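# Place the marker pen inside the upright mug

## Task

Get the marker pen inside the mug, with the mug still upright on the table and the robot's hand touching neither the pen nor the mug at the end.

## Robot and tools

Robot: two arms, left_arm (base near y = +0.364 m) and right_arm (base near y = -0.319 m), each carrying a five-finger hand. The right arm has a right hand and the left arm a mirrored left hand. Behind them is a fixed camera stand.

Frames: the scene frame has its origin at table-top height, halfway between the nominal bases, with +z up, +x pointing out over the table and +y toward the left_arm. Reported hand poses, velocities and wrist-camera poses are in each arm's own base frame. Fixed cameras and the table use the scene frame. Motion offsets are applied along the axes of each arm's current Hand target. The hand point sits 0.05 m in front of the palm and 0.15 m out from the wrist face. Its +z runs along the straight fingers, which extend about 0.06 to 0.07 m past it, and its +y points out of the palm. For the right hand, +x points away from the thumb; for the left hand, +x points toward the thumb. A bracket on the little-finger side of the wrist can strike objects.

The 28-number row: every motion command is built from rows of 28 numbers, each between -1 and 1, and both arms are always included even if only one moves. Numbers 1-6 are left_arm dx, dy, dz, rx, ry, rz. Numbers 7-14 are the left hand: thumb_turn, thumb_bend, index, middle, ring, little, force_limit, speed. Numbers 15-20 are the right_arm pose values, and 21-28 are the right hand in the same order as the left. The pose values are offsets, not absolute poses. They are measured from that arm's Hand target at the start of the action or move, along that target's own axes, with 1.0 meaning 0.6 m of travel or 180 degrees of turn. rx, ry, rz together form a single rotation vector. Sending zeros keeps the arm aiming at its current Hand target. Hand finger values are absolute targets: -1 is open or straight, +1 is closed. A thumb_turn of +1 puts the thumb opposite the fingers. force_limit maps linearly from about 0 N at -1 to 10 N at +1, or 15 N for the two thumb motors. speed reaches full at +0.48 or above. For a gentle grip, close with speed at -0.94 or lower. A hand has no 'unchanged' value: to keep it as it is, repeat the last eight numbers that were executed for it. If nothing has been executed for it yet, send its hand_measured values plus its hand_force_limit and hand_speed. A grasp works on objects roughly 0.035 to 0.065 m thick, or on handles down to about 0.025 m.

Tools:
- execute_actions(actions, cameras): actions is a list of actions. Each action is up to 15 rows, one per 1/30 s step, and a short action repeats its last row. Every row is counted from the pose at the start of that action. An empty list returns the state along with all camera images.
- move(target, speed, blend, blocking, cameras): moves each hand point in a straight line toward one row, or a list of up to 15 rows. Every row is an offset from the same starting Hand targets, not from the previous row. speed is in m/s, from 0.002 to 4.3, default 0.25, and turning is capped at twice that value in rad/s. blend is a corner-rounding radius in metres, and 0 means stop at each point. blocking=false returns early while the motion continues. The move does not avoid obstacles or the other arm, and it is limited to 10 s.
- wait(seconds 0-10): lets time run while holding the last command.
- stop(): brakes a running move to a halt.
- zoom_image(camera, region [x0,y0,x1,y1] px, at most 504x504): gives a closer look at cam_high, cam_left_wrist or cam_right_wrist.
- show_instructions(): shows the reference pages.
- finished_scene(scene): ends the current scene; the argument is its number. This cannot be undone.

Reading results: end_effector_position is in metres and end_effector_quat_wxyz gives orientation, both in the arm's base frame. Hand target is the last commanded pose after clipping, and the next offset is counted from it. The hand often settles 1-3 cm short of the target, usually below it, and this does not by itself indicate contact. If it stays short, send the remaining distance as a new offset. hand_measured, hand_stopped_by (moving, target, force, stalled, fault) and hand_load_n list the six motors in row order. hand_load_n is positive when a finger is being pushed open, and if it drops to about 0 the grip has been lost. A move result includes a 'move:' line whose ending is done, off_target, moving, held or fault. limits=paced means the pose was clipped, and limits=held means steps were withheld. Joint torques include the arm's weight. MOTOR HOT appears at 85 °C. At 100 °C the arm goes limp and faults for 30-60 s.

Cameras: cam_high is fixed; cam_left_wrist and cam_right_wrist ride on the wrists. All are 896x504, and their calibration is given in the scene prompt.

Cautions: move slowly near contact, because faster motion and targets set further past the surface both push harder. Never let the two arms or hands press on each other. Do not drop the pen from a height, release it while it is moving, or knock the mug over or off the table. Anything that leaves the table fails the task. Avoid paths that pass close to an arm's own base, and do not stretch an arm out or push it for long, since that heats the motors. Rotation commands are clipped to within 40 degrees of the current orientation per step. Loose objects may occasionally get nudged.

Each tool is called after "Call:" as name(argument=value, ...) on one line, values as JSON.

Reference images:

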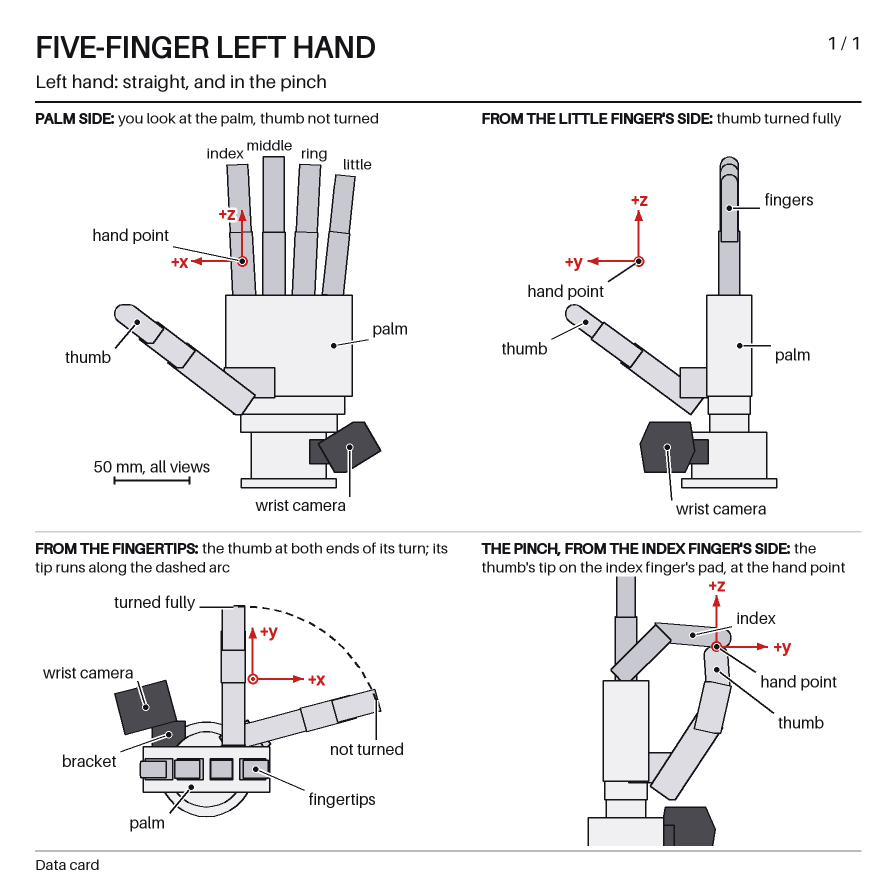

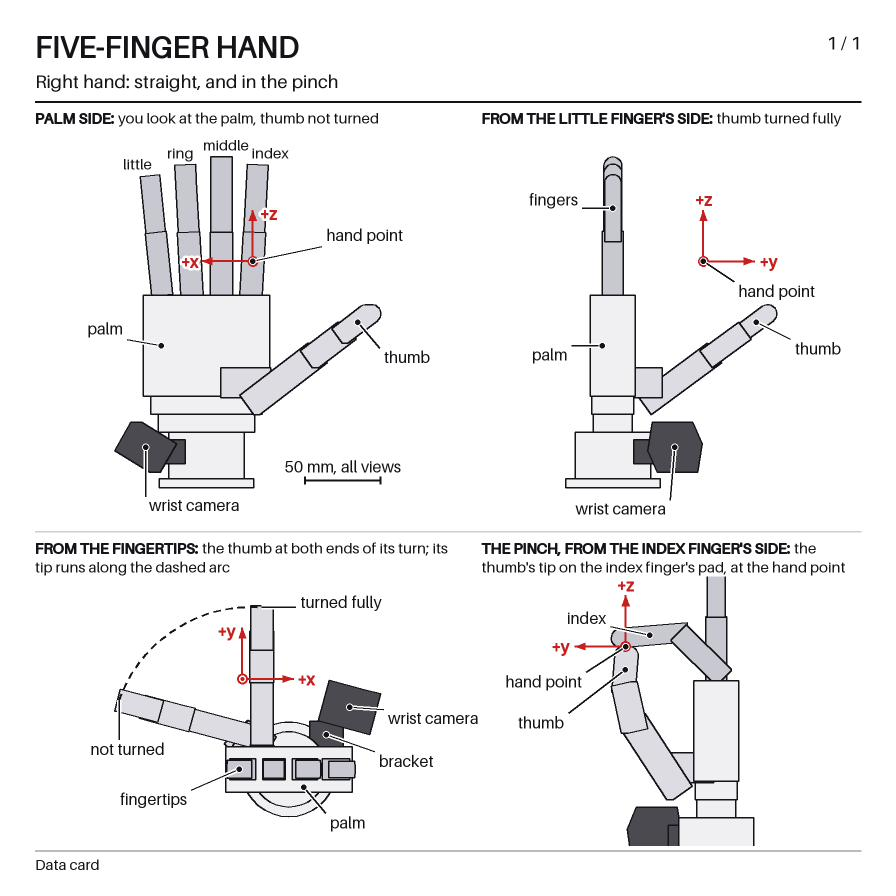

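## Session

Call:
execute_actions(actions=[])

Scene clock: 0.00 s.
left_arm: end_effector_position=(+0.3055, -0.0932, +0.3054) hand_measured=(-1.000, -1.000, -1.000, -1.000, -1.000, -1.000) hand_load_n=(+0.0, +0.0, +0.0, +0.0, +0.0, +0.0) hand_stopped_by=(target, target, target, target, target, target) hand_force_limit=0.00 hand_speed=-0.80 end_effector_quat_wxyz=(+0.364, +0.791, -0.381, +0.309) | right_arm: end_effector_position=(+0.6185, +0.3516, +0.2576) hand_measured=(-1.000, -1.000, -1.000, -1.000, -1.000, -1.000) hand_load_n=(+0.0, +0.0, +0.0, +0.0, +0.0, +0.0) hand_stopped_by=(target, target, target, target, target, target) hand_force_limit=0.00 hand_speed=-0.80 end_effector_quat_wxyz=(-0.063, +0.933, +0.299, +0.190)
Joint positions: left_arm=[0.334 1.202 1.023 -1.512 0.992 -0.274] | right_arm=[0.6 2.054 2.272 -1.385 -0.012 -1.588]
Joint velocities: within noise
Joint torques (N m): no reading
Motor temperatures (°C): left_arm=[26 29 31 28 27 25] | right_arm=[25 35 28 25 26 26]
Heat: left arm: hottest elbow 31 °C; right arm: hottest shoulder 35 °C.
Hand target: left_arm +0.3092, -0.0919, +0.3107; +0.359, +0.790, -0.385, +0.314 | right_arm +0.6230, +0.3547, +0.2576; -0.064, +0.932, +0.298, +0.194
camera_calibration:
cam_left_wrist: T_world_to_cam=[[0.946527, 0.309725, -0.0903174, -0.226792], [0.111435, -0.0511426, 0.992455, -0.335543], [0.302769, -0.94945, -0.082922, -0.0374958], [0, 0, 0, 1]] pos_world=[0.263408, 0.0174822, 0.309419]
cam_right_wrist: T_world_to_cam=[[0.733426, -0.674841, 0.0817085, -0.233521], [-0.678965, -0.721399, 0.136347, 0.641366], [-0.0330684, -0.155478, -0.987286, 0.443728], [0, 0, 0, 1]] pos_world=[0.621408, 0.374081, 0.369719]

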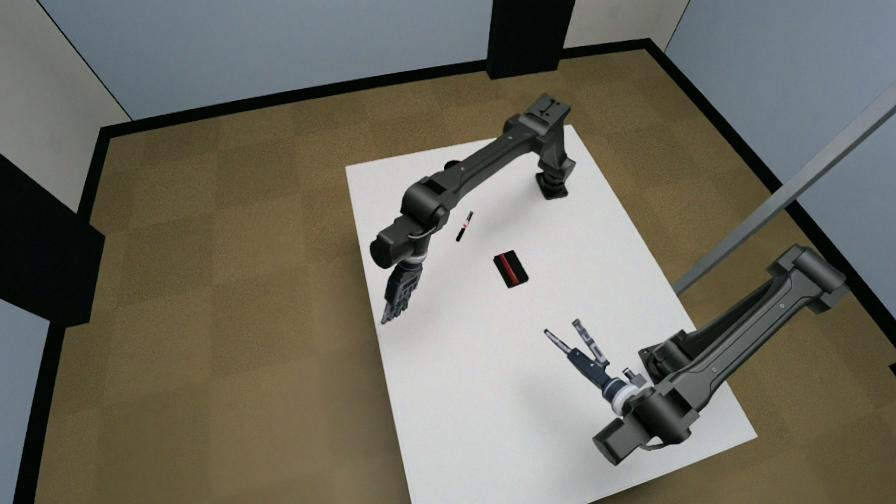

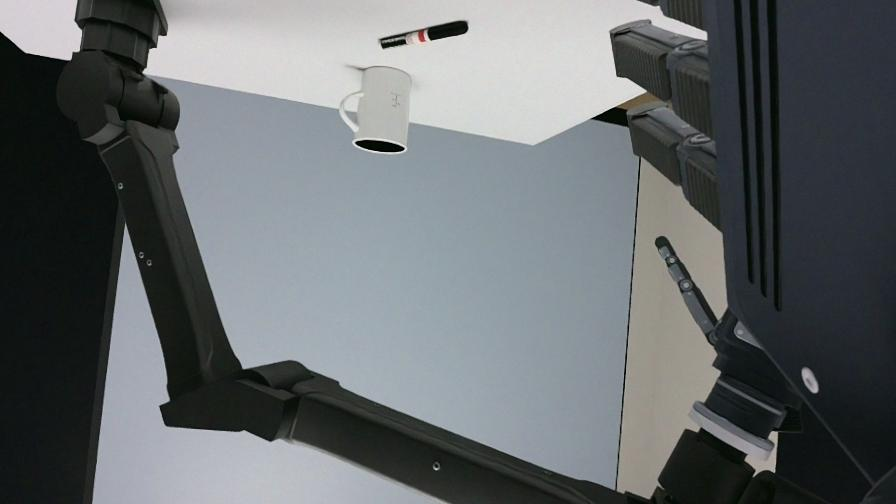

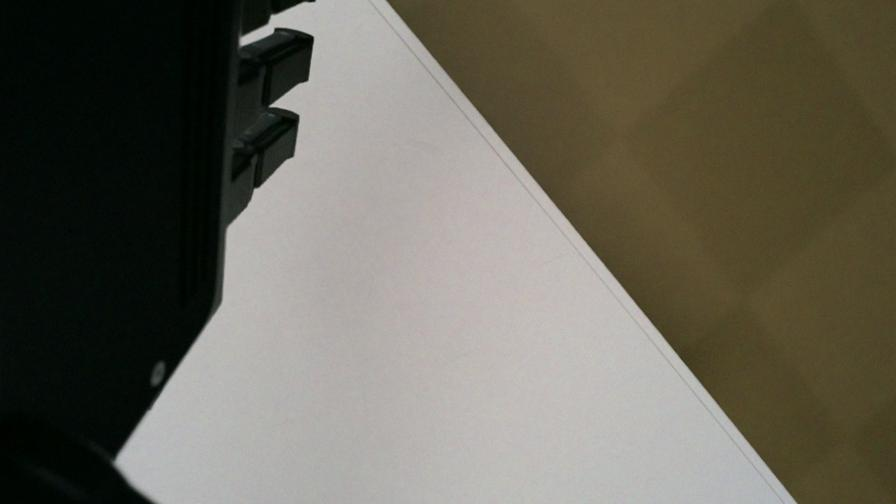

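Call:
zoom_image(camera="cam_high", region=[400, 140, 520, 260])

Call:
zoom_image(camera="cam_left_wrist", region=[320, 0, 520, 170])

Scaled by 4.200.

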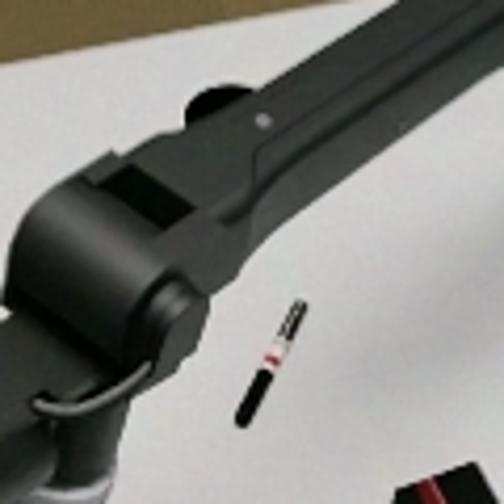

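Scaled by 2.520.

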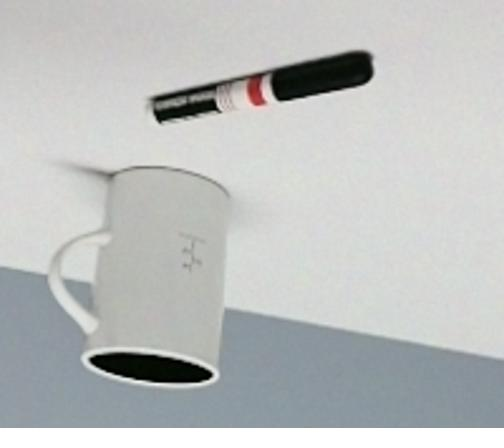

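Call:
move(target=[[0,0,0,0,0,0,-1,-1,-1,-1,-1,-1,0,-0.8,-0.4,-0.0058,-0.2143,-0.2144,0.1149,0.4279,1,-0.3,-0.1,-0.1,1,1,-0.6,0],[0,0,0,0,0,0,-1,-1,-1,-1,-1,-1,0,-0.8,-0.6492,0.0877,-0.1427,-0.0726,0.4655,0.7067,1,-0.3,-0.1,-0.1,1,1,-0.6,0]], speed=0.35, blend=[0.05,0], cameras=["cam_high","cam_right_wrist"])

Scene clock: 99.07 s.
left_arm: end_effector_position=(+0.3055, -0.0932, +0.3054) hand_measured=(-1.000, -1.000, -1.000, -1.000, -1.000, -1.000) hand_load_n=(+0.0, +0.0, +0.0, +0.0, +0.0, +0.0) hand_stopped_by=(target, target, target, target, target, target) hand_force_limit=0.00 hand_speed=-0.80 end_effector_quat_wxyz=(+0.364, +0.791, -0.381, +0.309) | right_arm: end_effector_position=(+0.3354, +0.0799, +0.1800) hand_measured=(+1.000, -0.300, -0.100, -0.100, +1.000, +1.000) hand_load_n=(+0.0, +0.0, +0.0, +0.0, +0.0, +0.0) hand_stopped_by=(target, target, target, target, target, target) hand_force_limit=-0.60 hand_speed=0.00 end_effector_quat_wxyz=(+0.250, -0.360, +0.736, -0.516)
Joint positions: left_arm=[0.334 1.202 1.023 -1.512 0.992 -0.274] | right_arm=[0.691 0.9 0.628 -0.769 1.163 0.998]
Joint torques (N m): left_arm=[-0.32 -5.13 8.28 -0.31 0.57 0.06] | right_arm=[2.02 -2.2 8.85 1.13 0.75 0.14]
Motor temperatures (°C): left_arm=[26 29 37 28 29 25] | right_arm=[25 42 37 25 26 26]
Heat: left arm: hottest elbow 37 °C; right arm: hottest shoulder 42 °C.
Hand target: left_arm +0.3092, -0.0919, +0.3107; +0.359, +0.790, -0.385, +0.314 | right_arm +0.3352, +0.0847, +0.1803; +0.254, -0.362, +0.734, -0.515
Off the commanded pose: left_arm 0.007 m, 1 deg | right_arm 0.005 m, 1 deg.
move: done
camera_calibration:
cam_right_wrist: T_world_to_cam=[[-0.400189, 0.0273248, -0.916025, 0.300766], [0.0901994, 0.995876, -0.00969914, -0.105186], [0.911983, -0.0865064, -0.401003, -0.112535], [0, 0, 0, 1]] pos_world=[0.232481, 0.086799, 0.229362]
Images, in order (width x height): cam_high 896x504, cam_right_wrist 896x504.

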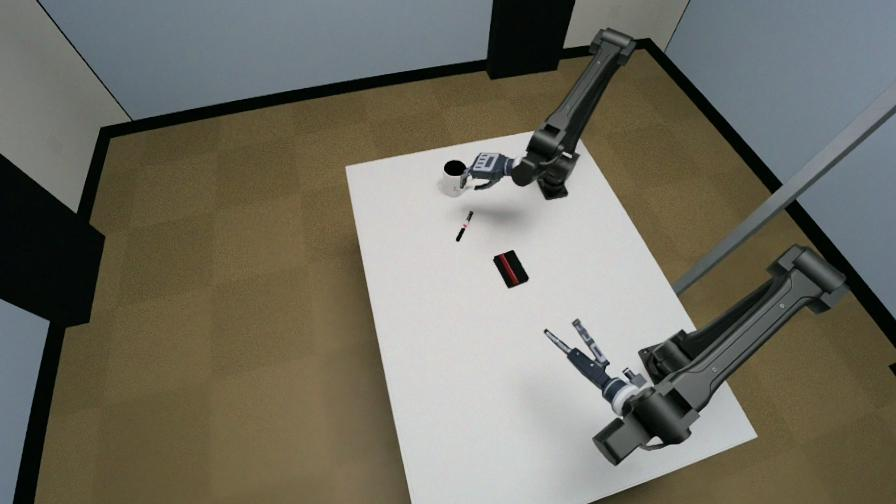

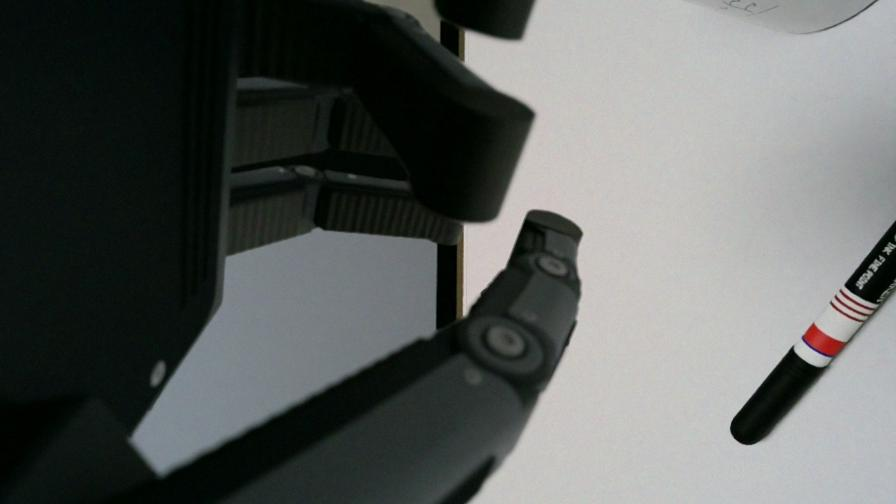

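Call:
move(target=[0,0,0,0,0,0,-1,-1,-1,-1,-1,-1,0,-0.8,-0.0073,0.1878,0.0688,0,0.01515,0.0055,1,-0.3,-0.1,-0.1,1,1,-0.6,0], speed=0.2, cameras=["cam_right_wrist"])

Scene clock: 115.83 s.
left_arm: end_effector_position=(+0.3055, -0.0932, +0.3054) hand_measured=(-1.000, -1.000, -1.000, -1.000, -1.000, -1.000) hand_load_n=(+0.0, +0.0, +0.0, +0.0, +0.0, +0.0) hand_stopped_by=(target, target, target, target, target, target) hand_force_limit=0.00 hand_speed=-0.80 end_effector_quat_wxyz=(+0.364, +0.791, -0.381, +0.309) | right_arm: end_effector_position=(+0.3376, +0.0855, +0.0643) hand_measured=(+1.000, -0.300, -0.100, -0.100, +1.000, +1.000) hand_load_n=(+0.0, +0.5, +0.0, +0.5, +0.0, +0.0) hand_stopped_by=(target, target, target, target, target, target) hand_force_limit=-0.60 hand_speed=0.00 end_effector_quat_wxyz=(+0.239, -0.342, +0.745, -0.521)
Joint positions: left_arm=[0.334 1.202 1.023 -1.512 0.992 -0.274] | right_arm=[0.712 1.182 0.466 -0.47 1.192 1.16]
Joint torques (N m): left_arm=[-0.26 -5.13 8.27 -0.32 0.57 0.07] | right_arm=[1.49 -3.02 6.64 1.73 0.8 0.06]
Heat: left arm: hottest elbow 38 °C; right arm: hottest shoulder 39 °C.
Hand target: left_arm +0.3092, -0.0919, +0.3107; +0.359, +0.790, -0.385, +0.314 | right_arm +0.3381, +0.0878, +0.0602; +0.240, -0.343, +0.743, -0.521
Off the commanded pose: left_arm 0.007 m, 1 deg | right_arm 0.005 m, 0 deg.
move: done
camera_calibration:
cam_right_wrist: T_world_to_cam=[[-0.396833, 0.0492661, -0.916568, 0.192555], [0.136335, 0.990646, -0.00577902, -0.127557], [0.90771, -0.127253, -0.399837, -0.155546], [0, 0, 0, 1]] pos_world=[0.234993, 0.0970835, 0.113559]
Images, in order (width x height): cam_right_wrist 896x504.

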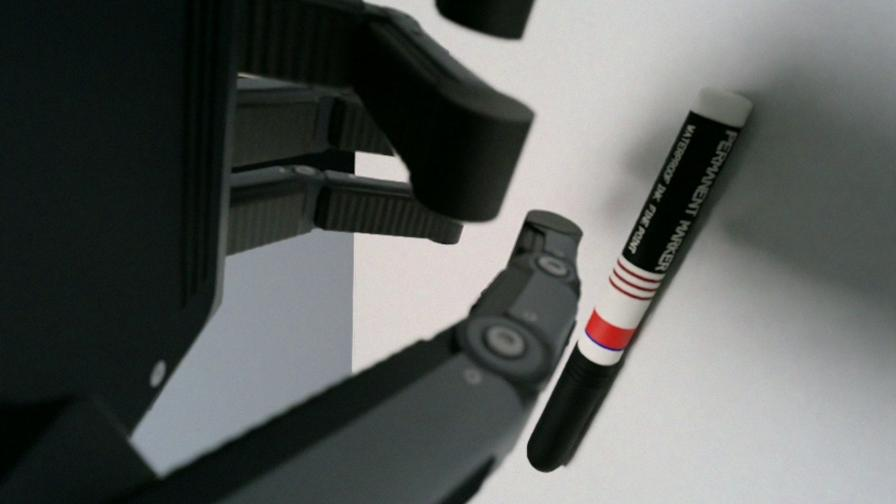

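Call:
move(target=[0,0,0,0,0,0,-1,-1,-1,-1,-1,-1,0,-0.8,0.0065,0.0448,0.0185,0,0,0,1,-0.3,-0.1,-0.1,1,1,-0.6,0], speed=0.1, cameras=["cam_right_wrist"])

Scene clock: 134.33 s.
left_arm: end_effector_position=(+0.3055, -0.0932, +0.3054) hand_measured=(-1.000, -1.000, -1.000, -1.000, -1.000, -1.000) hand_load_n=(+0.0, +0.0, +0.0, +0.0, +0.0, +0.0) hand_stopped_by=(target, target, target, target, target, target) hand_force_limit=0.00 hand_speed=-0.80 end_effector_quat_wxyz=(+0.364, +0.791, -0.381, +0.309) | right_arm: end_effector_position=(+0.3373, +0.0852, +0.0364) hand_measured=(+1.000, -0.300, -0.100, -0.100, +1.000, +1.000) hand_load_n=(+0.0, +0.0, +0.0, +0.0, +0.0, +0.5) hand_stopped_by=(target, target, target, target, target, target) hand_force_limit=-0.60 hand_speed=0.00 end_effector_quat_wxyz=(+0.245, -0.339, +0.745, -0.519)
Joint positions: left_arm=[0.334 1.202 1.023 -1.512 0.992 -0.274] | right_arm=[0.712 1.262 0.42 -0.326 1.192 1.155]
Joint torques (N m): left_arm=[-0.32 -5.13 8.28 -0.32 0.57 0.07] | right_arm=[0.97 -3.31 5.78 1.87 0.69 -0.07]
Heat: left arm: hottest elbow 38 °C; right arm: hottest shoulder 38 °C.
Hand target: left_arm +0.3092, -0.0919, +0.3107; +0.359, +0.790, -0.385, +0.314 | right_arm +0.3365, +0.0840, +0.0310; +0.240, -0.343, +0.743, -0.521
Off the commanded pose: left_arm 0.007 m, 1 deg | right_arm 0.005 m, 1 deg.
move: done
camera_calibration:
cam_right_wrist: T_world_to_cam=[[-0.387595, 0.0560142, -0.920126, 0.163299], [0.134845, 0.990861, 0.00351819, -0.127203], [0.911914, -0.12271, -0.391606, -0.168622], [0, 0, 0, 1]] pos_world=[0.234215, 0.0962021, 0.0846696]
Images, in order (width x height): cam_right_wrist 896x504.

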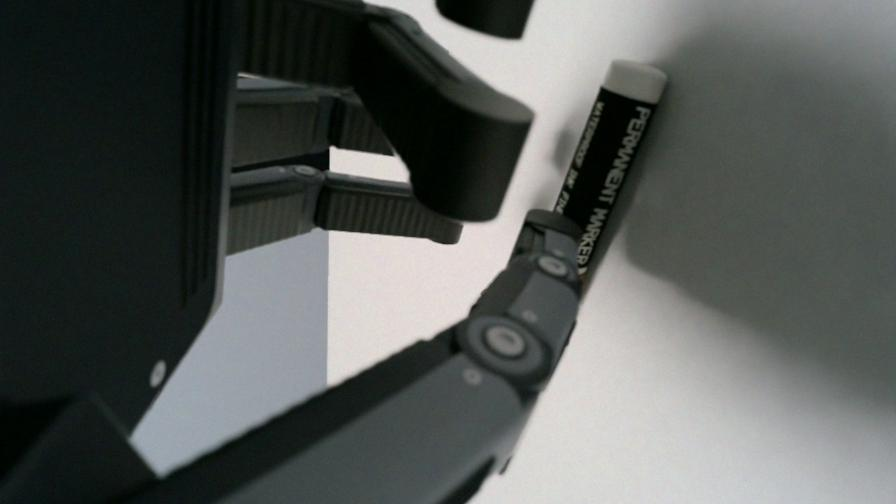

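Call:
move(target=[0,0,0,0,0,0,-1,-1,-1,-1,-1,-1,0,-0.8,0.008,0.0258,0.009,0,0,0,1,-0.3,-0.1,-0.1,1,1,-0.6,0], speed=0.08, cameras=["cam_right_wrist"])

Scene clock: 148.90 s.
left_arm: end_effector_position=(+0.3055, -0.0932, +0.3054) hand_measured=(-1.000, -1.000, -1.000, -1.000, -1.000, -1.000) hand_load_n=(+0.0, +0.0, +0.0, +0.0, +0.0, +0.0) hand_stopped_by=(target, target, target, target, target, target) hand_force_limit=0.00 hand_speed=-0.80 end_effector_quat_wxyz=(+0.364, +0.791, -0.381, +0.309) | right_arm: end_effector_position=(+0.3341, +0.0825, +0.0201) hand_measured=(+1.000, -0.300, -0.100, -0.100, +1.000, +1.000) hand_load_n=(+0.0, +0.0, +0.0, +0.0, +0.0, +0.0) hand_stopped_by=(target, target, target, target, target, target) hand_force_limit=-0.60 hand_speed=0.00 end_effector_quat_wxyz=(+0.246, -0.339, +0.745, -0.519)
Joint positions: left_arm=[0.334 1.202 1.023 -1.512 0.992 -0.274] | right_arm=[0.712 1.308 0.39 -0.245 1.192 1.151]
Joint torques (N m): left_arm=[-0.32 -5.19 8.28 -0.32 0.58 0.07] | right_arm=[0.85 -3.37 5.35 1.78 0.65 -0.07]
Motor temperatures (°C): left_arm=[26 29 38 28 29 25] | right_arm=[25 37 34 25 27 26]
Heat: left arm: hottest elbow 38 °C; right arm: hottest shoulder 37 °C.
Hand target: left_arm +0.3092, -0.0919, +0.3107; +0.359, +0.790, -0.385, +0.314 | right_arm +0.3333, +0.0805, +0.0147; +0.240, -0.343, +0.743, -0.521
Off the commanded pose: left_arm 0.007 m, 1 deg | right_arm 0.006 m, 1 deg.
move: done
camera_calibration:
cam_right_wrist: T_world_to_cam=[[-0.386718, 0.0552087, -0.920544, 0.146992], [0.133143, 0.991091, 0.00350673, -0.123559], [0.912536, -0.121208, -0.390624, -0.172733], [0, 0, 0, 1]] pos_world=[0.23092, 0.0934063, 0.0682726]
Images, in order (width x height): cam_right_wrist 896x504.

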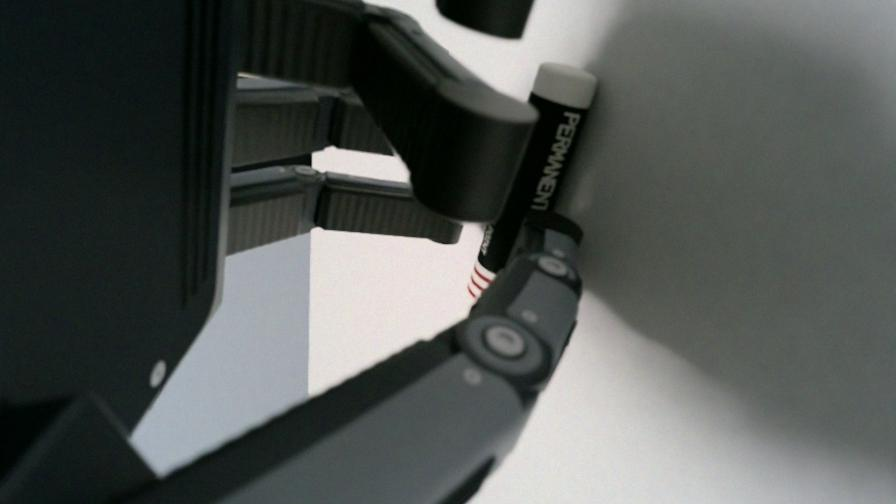

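Call:
move(target=[0,0,0,0,0,0,-1,-1,-1,-1,-1,-1,0,-0.8,0,0,0,0,0,0,1,0.1,0.3,0.3,1,1,-0.6,-0.8], speed=0.08, cameras=["cam_right_wrist"])

Scene clock: 153.40 s.
left_arm: end_effector_position=(+0.3055, -0.0932, +0.3054) hand_measured=(-1.000, -1.000, -1.000, -1.000, -1.000, -1.000) hand_load_n=(+0.0, +0.0, +0.0, +0.0, +0.0, +0.0) hand_stopped_by=(target, target, target, target, target, target) hand_force_limit=0.00 hand_speed=-0.80 end_effector_quat_wxyz=(+0.364, +0.791, -0.381, +0.309) | right_arm: end_effector_position=(+0.3341, +0.0825, +0.0201) hand_measured=(+1.000, -0.198, +0.138, +0.100, +1.000, +1.000) hand_load_n=(-0.5, +6.0, +3.5, +6.5, +0.0, +0.0) hand_stopped_by=(target, force, force, force, target, target) hand_force_limit=-0.60 hand_speed=-0.80 end_effector_quat_wxyz=(+0.245, -0.339, +0.745, -0.520)
Joint positions: left_arm=[0.334 1.202 1.023 -1.512 0.992 -0.274] | right_arm=[0.712 1.308 0.39 -0.245 1.192 1.149]
Joint torques (N m): left_arm=[-0.32 -5.13 8.28 -0.31 0.58 0.07] | right_arm=[0.73 -3.37 5.34 1.84 0.65 -0.07]
Heat: left arm: hottest elbow 38 °C; right arm: hottest shoulder 37 °C.
Hand target: left_arm +0.3092, -0.0919, +0.3107; +0.359, +0.790, -0.385, +0.314 | right_arm +0.3333, +0.0805, +0.0147; +0.240, -0.343, +0.743, -0.521
Off the commanded pose: left_arm 0.007 m, 1 deg | right_arm 0.006 m, 1 deg.
move: done
camera_calibration:
cam_right_wrist: T_world_to_cam=[[-0.387349, 0.0543047, -0.920333, 0.147213], [0.132781, 0.991142, 0.00259788, -0.123318], [0.912321, -0.121197, -0.391128, -0.172662], [0, 0, 0, 1]] pos_world=[0.23092, 0.0933058, 0.0682726]
Images, in order (width x height): cam_right_wrist 896x504.

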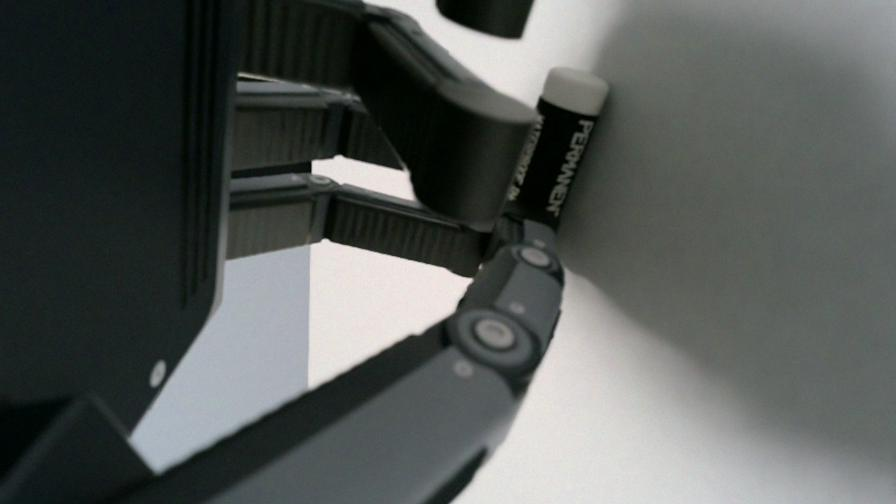

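Call:
move(target=[[0,0,0,0,0,0,-1,-1,-1,-1,-1,-1,0,-0.8,0,-0.3212,-0.1169,0,0,0,1,0.1,0.3,0.3,1,1,-0.6,-0.8],[0,0,0,0,0,0,-1,-1,-1,-1,-1,-1,0,-0.8,0.163,-0.3837,-0.093,0.041,0.1321,-0.4828,1,0.1,0.3,0.3,1,1,-0.6,-0.8]], speed=[0.2,0.3], blend=[0.03,0], cameras=["cam_high","cam_right_wrist"])

Scene clock: 187.23 s.
left_arm: end_effector_position=(+0.3055, -0.0932, +0.3054) hand_measured=(-1.000, -1.000, -1.000, -1.000, -1.000, -1.000) hand_load_n=(+0.0, +0.0, +0.0, -0.5, +0.0, +0.0) hand_stopped_by=(target, target, target, target, target, target) hand_force_limit=0.00 hand_speed=-0.80 end_effector_quat_wxyz=(+0.364, +0.791, -0.381, +0.309) | right_arm: end_effector_position=(+0.2901, -0.0066, +0.2518) hand_measured=(+1.000, -0.198, +0.138, +0.100, +1.000, +1.000) hand_load_n=(+1.0, +4.0, +1.0, +6.0, +0.0, +0.0) hand_stopped_by=(target, force, force, force, target, target) hand_force_limit=-0.60 hand_speed=-0.80 end_effector_quat_wxyz=(+0.281, +0.638, -0.314, +0.644)
Joint positions: left_arm=[0.334 1.202 1.023 -1.512 0.992 -0.274] | right_arm=[0.709 1.252 0.818 -1.681 1.557 0.591]
Joint torques (N m): left_arm=[-0.32 -5.13 8.28 -0.31 0.57 0.06] | right_arm=[0.03 -4.19 6.69 -1.09 0.84 -0.14]
Heat: left arm: hottest elbow 39 °C; right arm: hottest shoulder 36 °C.
Hand target: left_arm +0.3092, -0.0919, +0.3107; +0.359, +0.790, -0.385, +0.314 | right_arm +0.2896, -0.0108, +0.2502; +0.305, +0.638, -0.304, +0.638
Off the commanded pose: left_arm 0.007 m, 1 deg | right_arm 0.004 m, 3 deg.
joint sent to its limit (right arm) — joint 4 (wrist pitch), lower limit. The joint targets still meet the commanded pose.
move: off_target (right_arm)
camera_calibration:
cam_right_wrist: T_world_to_cam=[[-0.749491, -0.638129, 0.176225, 0.172681], [-0.450668, 0.296817, -0.841901, 0.347503], [0.484935, -0.710416, -0.510046, 0.0973135], [0, 0, 0, 1]] pos_world=[0.23884, 0.0761811, 0.311767]
Images, in order (width x height): cam_high 896x504, cam_right_wrist 896x504.

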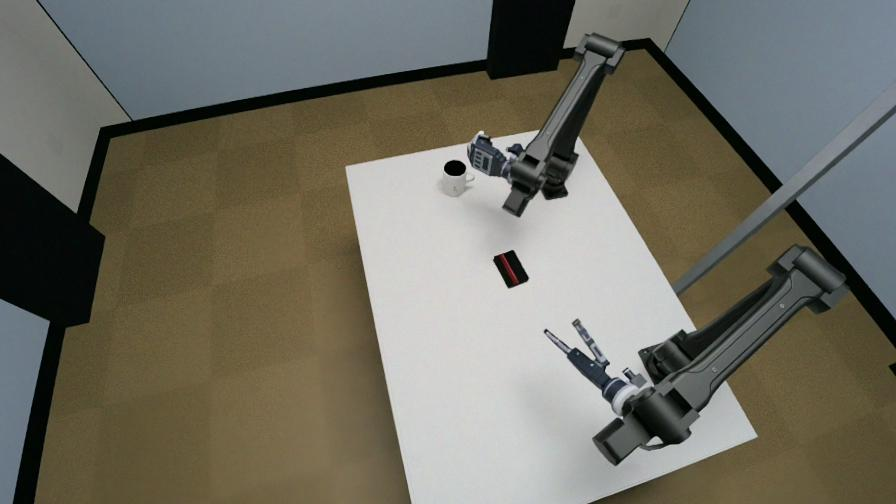

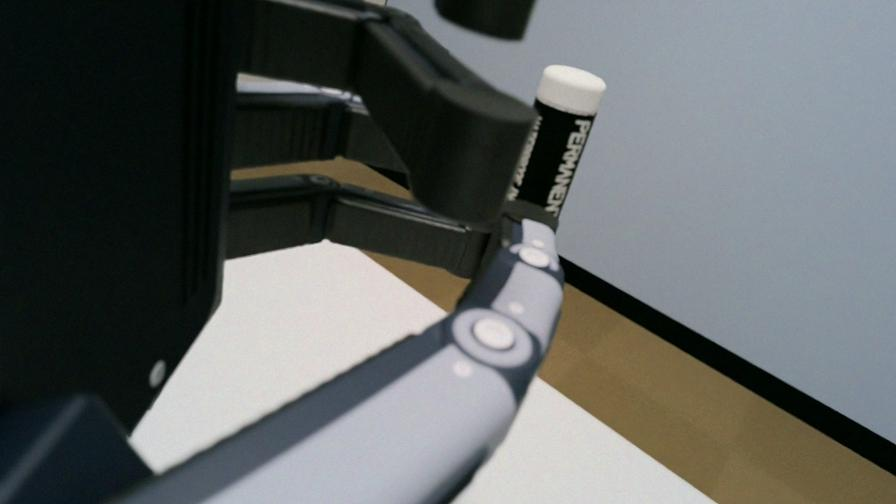

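Call:
zoom_image(camera="cam_high", region=[420, 110, 560, 230])

Scaled by 3.600.

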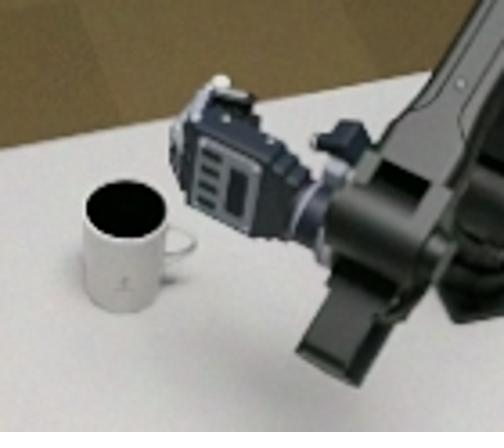

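Call:
move(target=[0,0,0,0,0,0,-1,-1,-1,-1,-1,-1,0,-0.8,-0.0587,-0.023,0.129,-0.0889,0,0,1,0.1,0.3,0.3,1,1,-0.6,-0.8], speed=0.15, cameras=["cam_high","cam_right_wrist"])

Call:
zoom_image(camera="cam_high", region=[400, 110, 540, 230])

Scene clock: 215.30 s.
left_arm: end_effector_position=(+0.3055, -0.0932, +0.3054) hand_measured=(-1.000, -1.000, -1.000, -1.000, -1.000, -1.000) hand_load_n=(+0.0, +0.0, +0.0, +0.0, +0.0, +0.0) hand_stopped_by=(target, target, target, target, target, target) hand_force_limit=0.00 hand_speed=-0.80 end_effector_quat_wxyz=(+0.364, +0.791, -0.381, +0.309) | right_arm: end_effector_position=(+0.3372, -0.0636, +0.2149) hand_measured=(+1.000, -0.198, +0.138, +0.100, +1.000, +1.000) hand_load_n=(+0.5, +3.5, +0.5, +6.0, +0.0, +0.0) hand_stopped_by=(target, force, force, force, target, target) hand_force_limit=-0.60 hand_speed=-0.80 end_effector_quat_wxyz=(+0.394, +0.598, -0.379, +0.585)
Joint positions: left_arm=[0.334 1.202 1.023 -1.512 0.992 -0.274] | right_arm=[0.416 1.51 0.935 -1.612 1.566 0.589]
Joint torques (N m): left_arm=[-0.26 -5.19 8.28 -0.32 0.57 0.07] | right_arm=[0.21 -6.83 8.83 0.01 0.78 0.04]
Heat: left arm: hottest elbow 39 °C; right arm: hottest shoulder 35 °C.
Hand target: left_arm +0.3092, -0.0919, +0.3107; +0.359, +0.790, -0.385, +0.314 | right_arm +0.3490, -0.0623, +0.2151; +0.391, +0.589, -0.390, +0.590
Off the commanded pose: left_arm 0.007 m, 1 deg | right_arm 0.012 m, 2 deg.
move: off_target (right_arm)
camera_calibration:
cam_right_wrist: T_world_to_cam=[[-0.886157, -0.391124, 0.248492, 0.224433], [-0.401839, 0.381569, -0.832424, 0.341534], [0.230764, -0.837512, -0.495299, 0.0896621], [0, 0, 0, 1]] pos_world=[0.315434, 0.0325553, 0.272941]
Images, in order (width x height): cam_high 896x504, cam_right_wrist 896x504.

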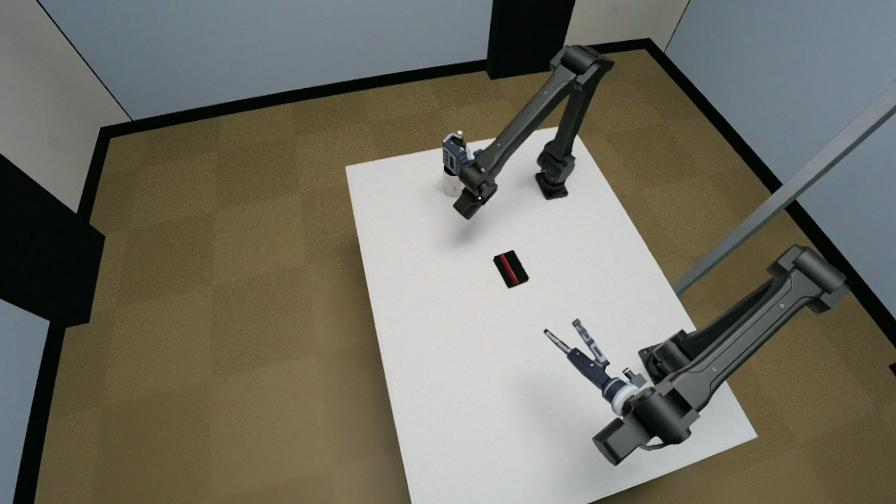

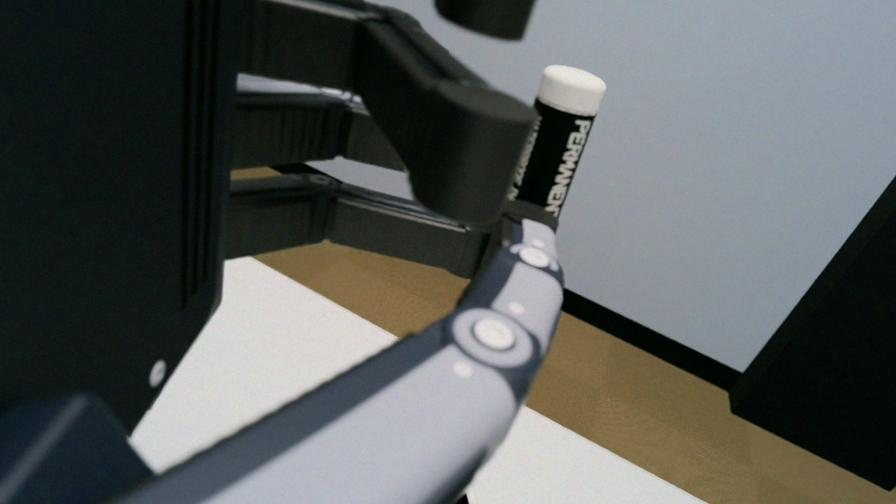

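Scaled by 3.600.

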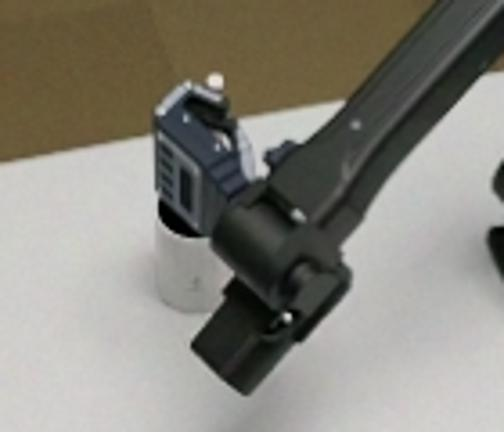

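Call:
zoom_image(camera="cam_right_wrist", region=[400, 380, 560, 504])

Scaled by 3.150.

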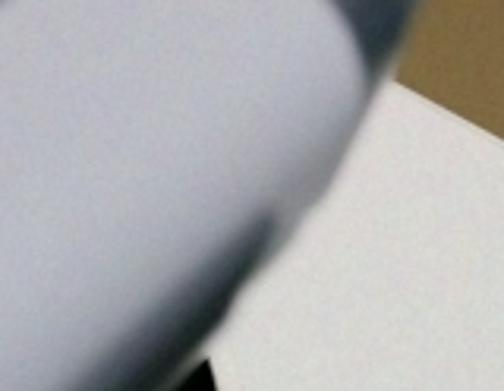

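Call:
move(target=[[0,0,0,0,0,0,-1,-1,-1,-1,-1,-1,0,-0.8,0,-0.0118,0.0062,0,0,0,1,0.1,0.3,0.3,1,1,-0.6,-0.8],[0,0,0,0,0,0,-1,-1,-1,-1,-1,-1,0,-0.8,-0.0917,-0.0118,0.0062,0,0,0,1,0.1,0.3,0.3,1,1,-0.6,-0.8]], speed=0.1, cameras=["cam_high","cam_right_wrist"])

Call:
zoom_image(camera="cam_high", region=[400, 110, 540, 230])

Scene clock: 241.00 s.
left_arm: end_effector_position=(+0.3055, -0.0932, +0.3054) hand_measured=(-1.000, -1.000, -1.000, -1.000, -1.000, -1.000) hand_load_n=(+0.0, +0.0, +0.0, +0.0, +0.0, +0.0) hand_stopped_by=(target, target, target, target, target, target) hand_force_limit=0.00 hand_speed=-0.80 end_effector_quat_wxyz=(+0.364, +0.791, -0.381, +0.309) | right_arm: end_effector_position=(+0.3554, -0.0585, +0.1677) hand_measured=(+1.000, -0.198, +0.138, +0.100, +1.000, +1.000) hand_load_n=(+0.5, +4.0, +0.5, +6.0, +0.0, +0.0) hand_stopped_by=(target, force, force, force, target, target) hand_force_limit=-0.60 hand_speed=-0.80 end_effector_quat_wxyz=(+0.388, +0.591, -0.390, +0.590)
Joint positions: left_arm=[0.334 1.202 1.023 -1.512 0.992 -0.274] | right_arm=[0.407 1.637 0.94 -1.506 1.567 0.634]
Joint torques (N m): left_arm=[-0.26 -5.13 8.27 -0.32 0.57 0.07] | right_arm=[0.03 -8 5.71 -0.01 0.77 0.06]
Heat: left arm: hottest elbow 39 °C; right arm: hottest shoulder 35 °C.
Hand target: left_arm +0.3092, -0.0919, +0.3107; +0.359, +0.790, -0.385, +0.314 | right_arm +0.3571, -0.0631, +0.1602; +0.391, +0.589, -0.390, +0.590
Off the commanded pose: left_arm 0.007 m, 1 deg | right_arm 0.009 m, 0 deg.
joint sent to its limit (right arm) — joint 5 (wrist yaw), upper limit. The joint targets still meet the commanded pose.
move: done
camera_calibration:
cam_right_wrist: T_world_to_cam=[[-0.895826, -0.386167, 0.219936, 0.26275], [-0.375789, 0.394052, -0.838752, 0.30009], [0.237232, -0.834025, -0.498119, 0.0646687], [0, 0, 0, 1]] pos_world=[0.332807, 0.0371493, 0.226126]
Images, in order (width x height): cam_high 896x504, cam_right_wrist 896x504.

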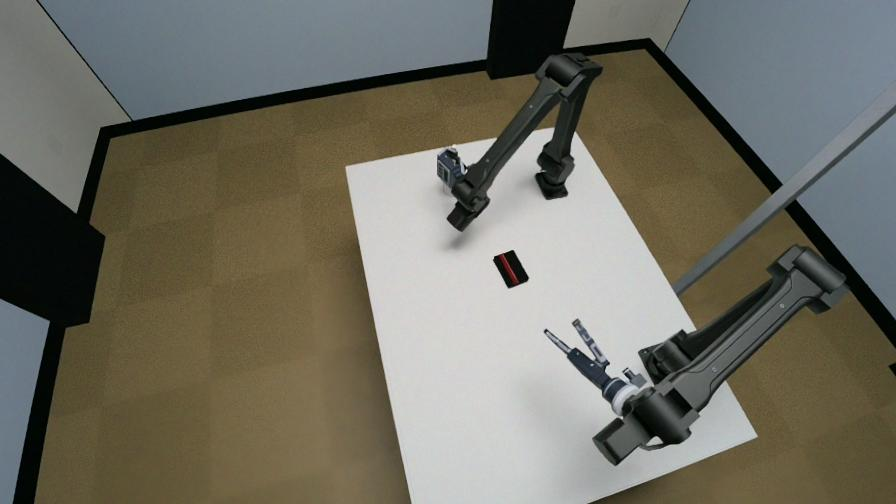

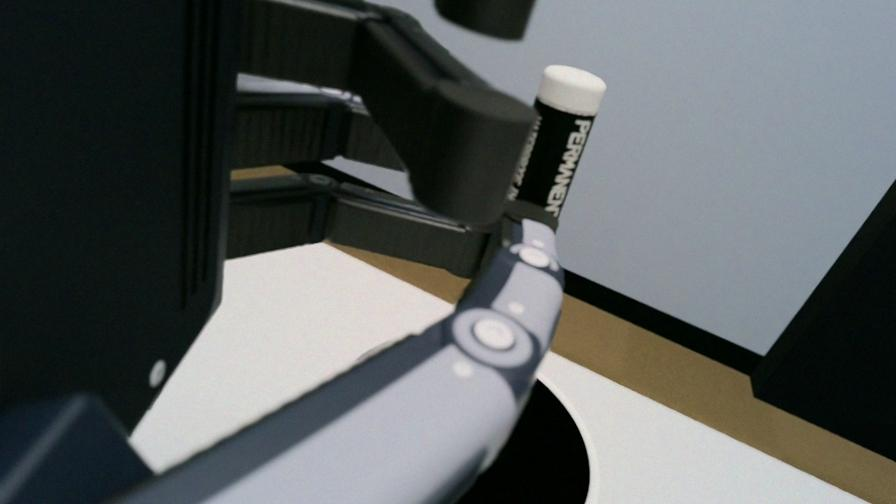

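Scaled by 3.600.

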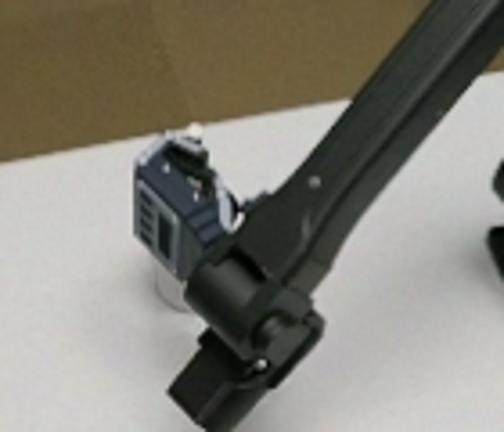

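Call:
move(target=[0,0,0,0,0,0,-1,-1,-1,-1,-1,-1,0,-0.8,-0.0667,0.0082,0.002,0,0,0,1,0.1,0.3,0.3,1,1,-0.6,-0.8], speed=0.08, cameras=["cam_high","cam_right_wrist"])

Scene clock: 267.83 s.
left_arm: end_effector_position=(+0.3055, -0.0932, +0.3054) hand_measured=(-1.000, -1.000, -1.000, -1.000, -1.000, -1.000) hand_load_n=(+0.0, +0.0, +0.0, +0.0, +0.0, +0.0) hand_stopped_by=(target, target, target, target, target, target) hand_force_limit=0.00 hand_speed=-0.80 end_effector_quat_wxyz=(+0.364, +0.791, -0.381, +0.309) | right_arm: end_effector_position=(+0.3527, -0.0609, +0.1283) hand_measured=(+1.000, -0.198, +0.138, +0.100, +1.000, +1.000) hand_load_n=(+1.0, +3.5, +1.0, +6.0, +0.0, +0.5) hand_stopped_by=(target, force, force, force, target, target) hand_force_limit=-0.60 hand_speed=-0.80 end_effector_quat_wxyz=(+0.388, +0.589, -0.392, +0.590)
Joint positions: left_arm=[0.334 1.202 1.023 -1.512 0.992 -0.274] | right_arm=[0.403 1.716 0.904 -1.424 1.567 0.67]
Joint torques (N m): left_arm=[-0.26 -5.07 8.29 -0.32 0.57 0.07] | right_arm=[0.03 -8.23 4.94 -0.01 0.75 0.06]
Heat: left arm: hottest elbow 39 °C; right arm: hottest shoulder 35 °C.
Hand target: left_arm +0.3092, -0.0919, +0.3107; +0.359, +0.790, -0.385, +0.314 | right_arm +0.3531, -0.0661, +0.1201; +0.391, +0.589, -0.390, +0.590
Off the commanded pose: left_arm 0.007 m, 1 deg | right_arm 0.010 m, 0 deg.
joint sent to its limit (right arm) — joint 5 (wrist yaw), upper limit. The joint targets still meet the commanded pose.
move: done
camera_calibration:
cam_right_wrist: T_world_to_cam=[[-0.897893, -0.383042, 0.216951, 0.269368], [-0.371866, 0.396223, -0.839478, 0.265809], [0.235594, -0.834438, -0.498206, 0.0442056], [0, 0, 0, 1]] pos_world=[0.330294, 0.0347462, 0.186725]
Images, in order (width x height): cam_high 896x504, cam_right_wrist 896x504.

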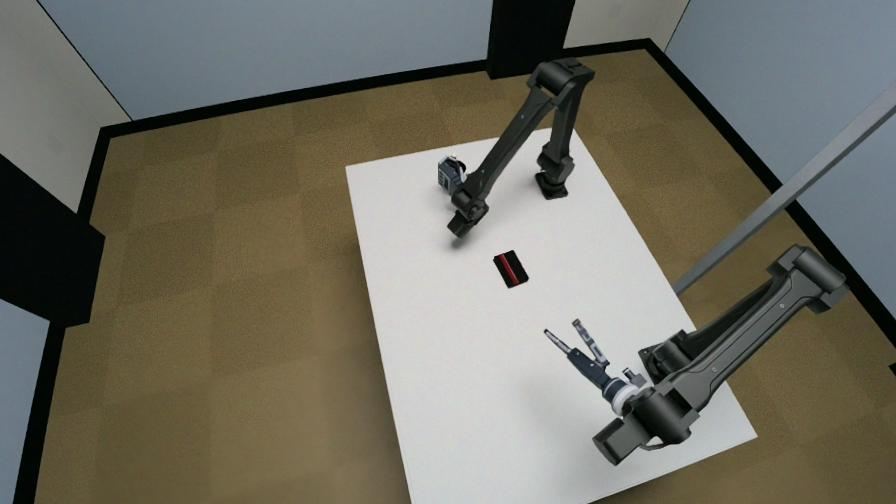

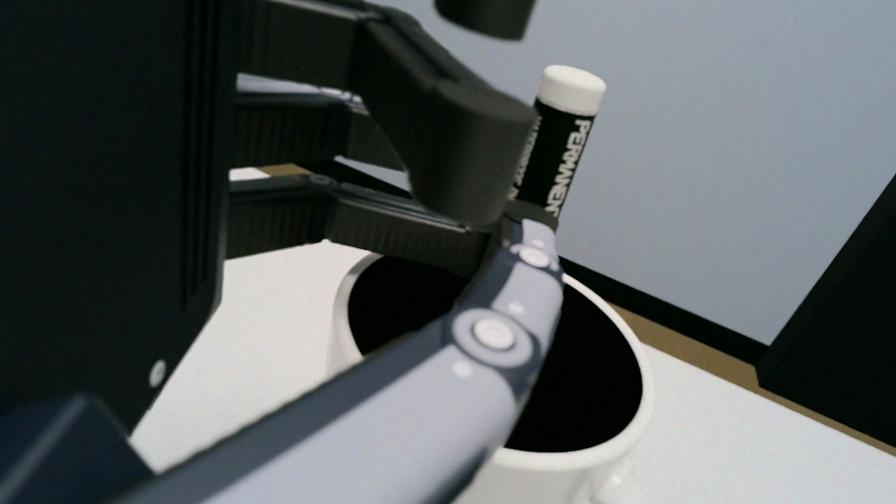

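Call:
move(target=[0,0,0,0,0,0,-1,-1,-1,-1,-1,-1,0,-0.8,0,0,0,0,0,0,1,-0.4,-0.1,-0.1,1,1,-0.6,-0.7], speed=0.05, cameras=["cam_right_wrist"])

Scene clock: 275.83 s.
left_arm: end_effector_position=(+0.3055, -0.0932, +0.3054) hand_measured=(-1.000, -1.000, -1.000, -1.000, -1.000, -1.000) hand_load_n=(+0.0, +0.0, +0.0, +0.0, +0.0, +0.0) hand_stopped_by=(target, target, target, target, target, target) hand_force_limit=0.00 hand_speed=-0.80 end_effector_quat_wxyz=(+0.364, +0.791, -0.381, +0.309) | right_arm: end_effector_position=(+0.3527, -0.0609, +0.1282) hand_measured=(+1.000, -0.400, -0.100, -0.100, +1.000, +1.000) hand_load_n=(+0.5, +0.0, +0.0, +0.0, +0.0, +0.0) hand_stopped_by=(target, target, target, target, target, target) hand_force_limit=-0.60 hand_speed=-0.70 end_effector_quat_wxyz=(+0.388, +0.589, -0.392, +0.590)
Joint positions: left_arm=[0.334 1.202 1.023 -1.512 0.992 -0.274] | right_arm=[0.403 1.716 0.904 -1.423 1.567 0.67]
Joint torques (N m): left_arm=[-0.26 -5.13 8.28 -0.31 0.57 0.07] | right_arm=[0.03 -8.35 4.92 -0.03 0.73 0.06]
Heat: left arm: hottest elbow 39 °C; right arm: hottest shoulder 35 °C.
Hand target: left_arm +0.3092, -0.0919, +0.3107; +0.359, +0.790, -0.385, +0.314 | right_arm +0.3526, -0.0655, +0.1203; +0.394, +0.587, -0.394, +0.587 (not the last commanded pose)
Off the commanded pose: left_arm 0.007 m, 1 deg | right_arm 0.010 m, 0 deg.
move: done
camera_calibration:
cam_right_wrist: T_world_to_cam=[[-0.897962, -0.383097, 0.216566, 0.269465], [-0.371563, 0.396317, -0.839568, 0.265723], [0.235807, -0.834368, -0.498222, 0.0441358], [0, 0, 0, 1]] pos_world=[0.330294, 0.0347462, 0.186725]
Images, in order (width x height): cam_right_wrist 896x504.

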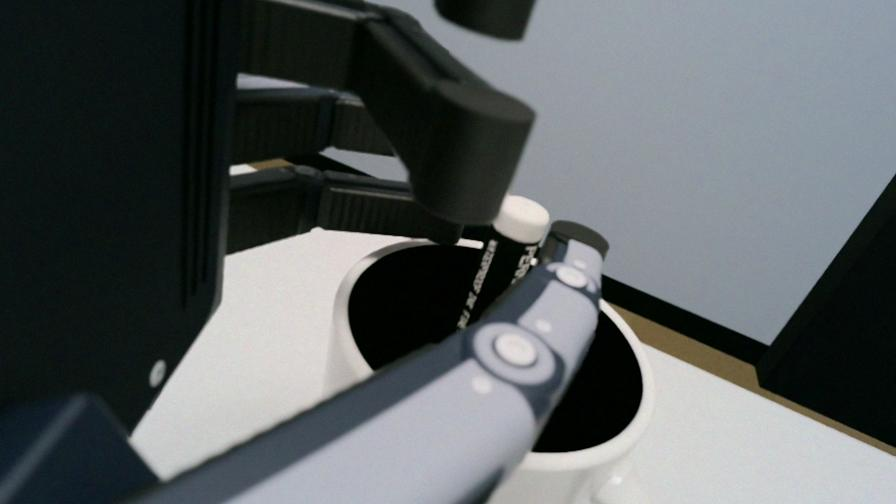

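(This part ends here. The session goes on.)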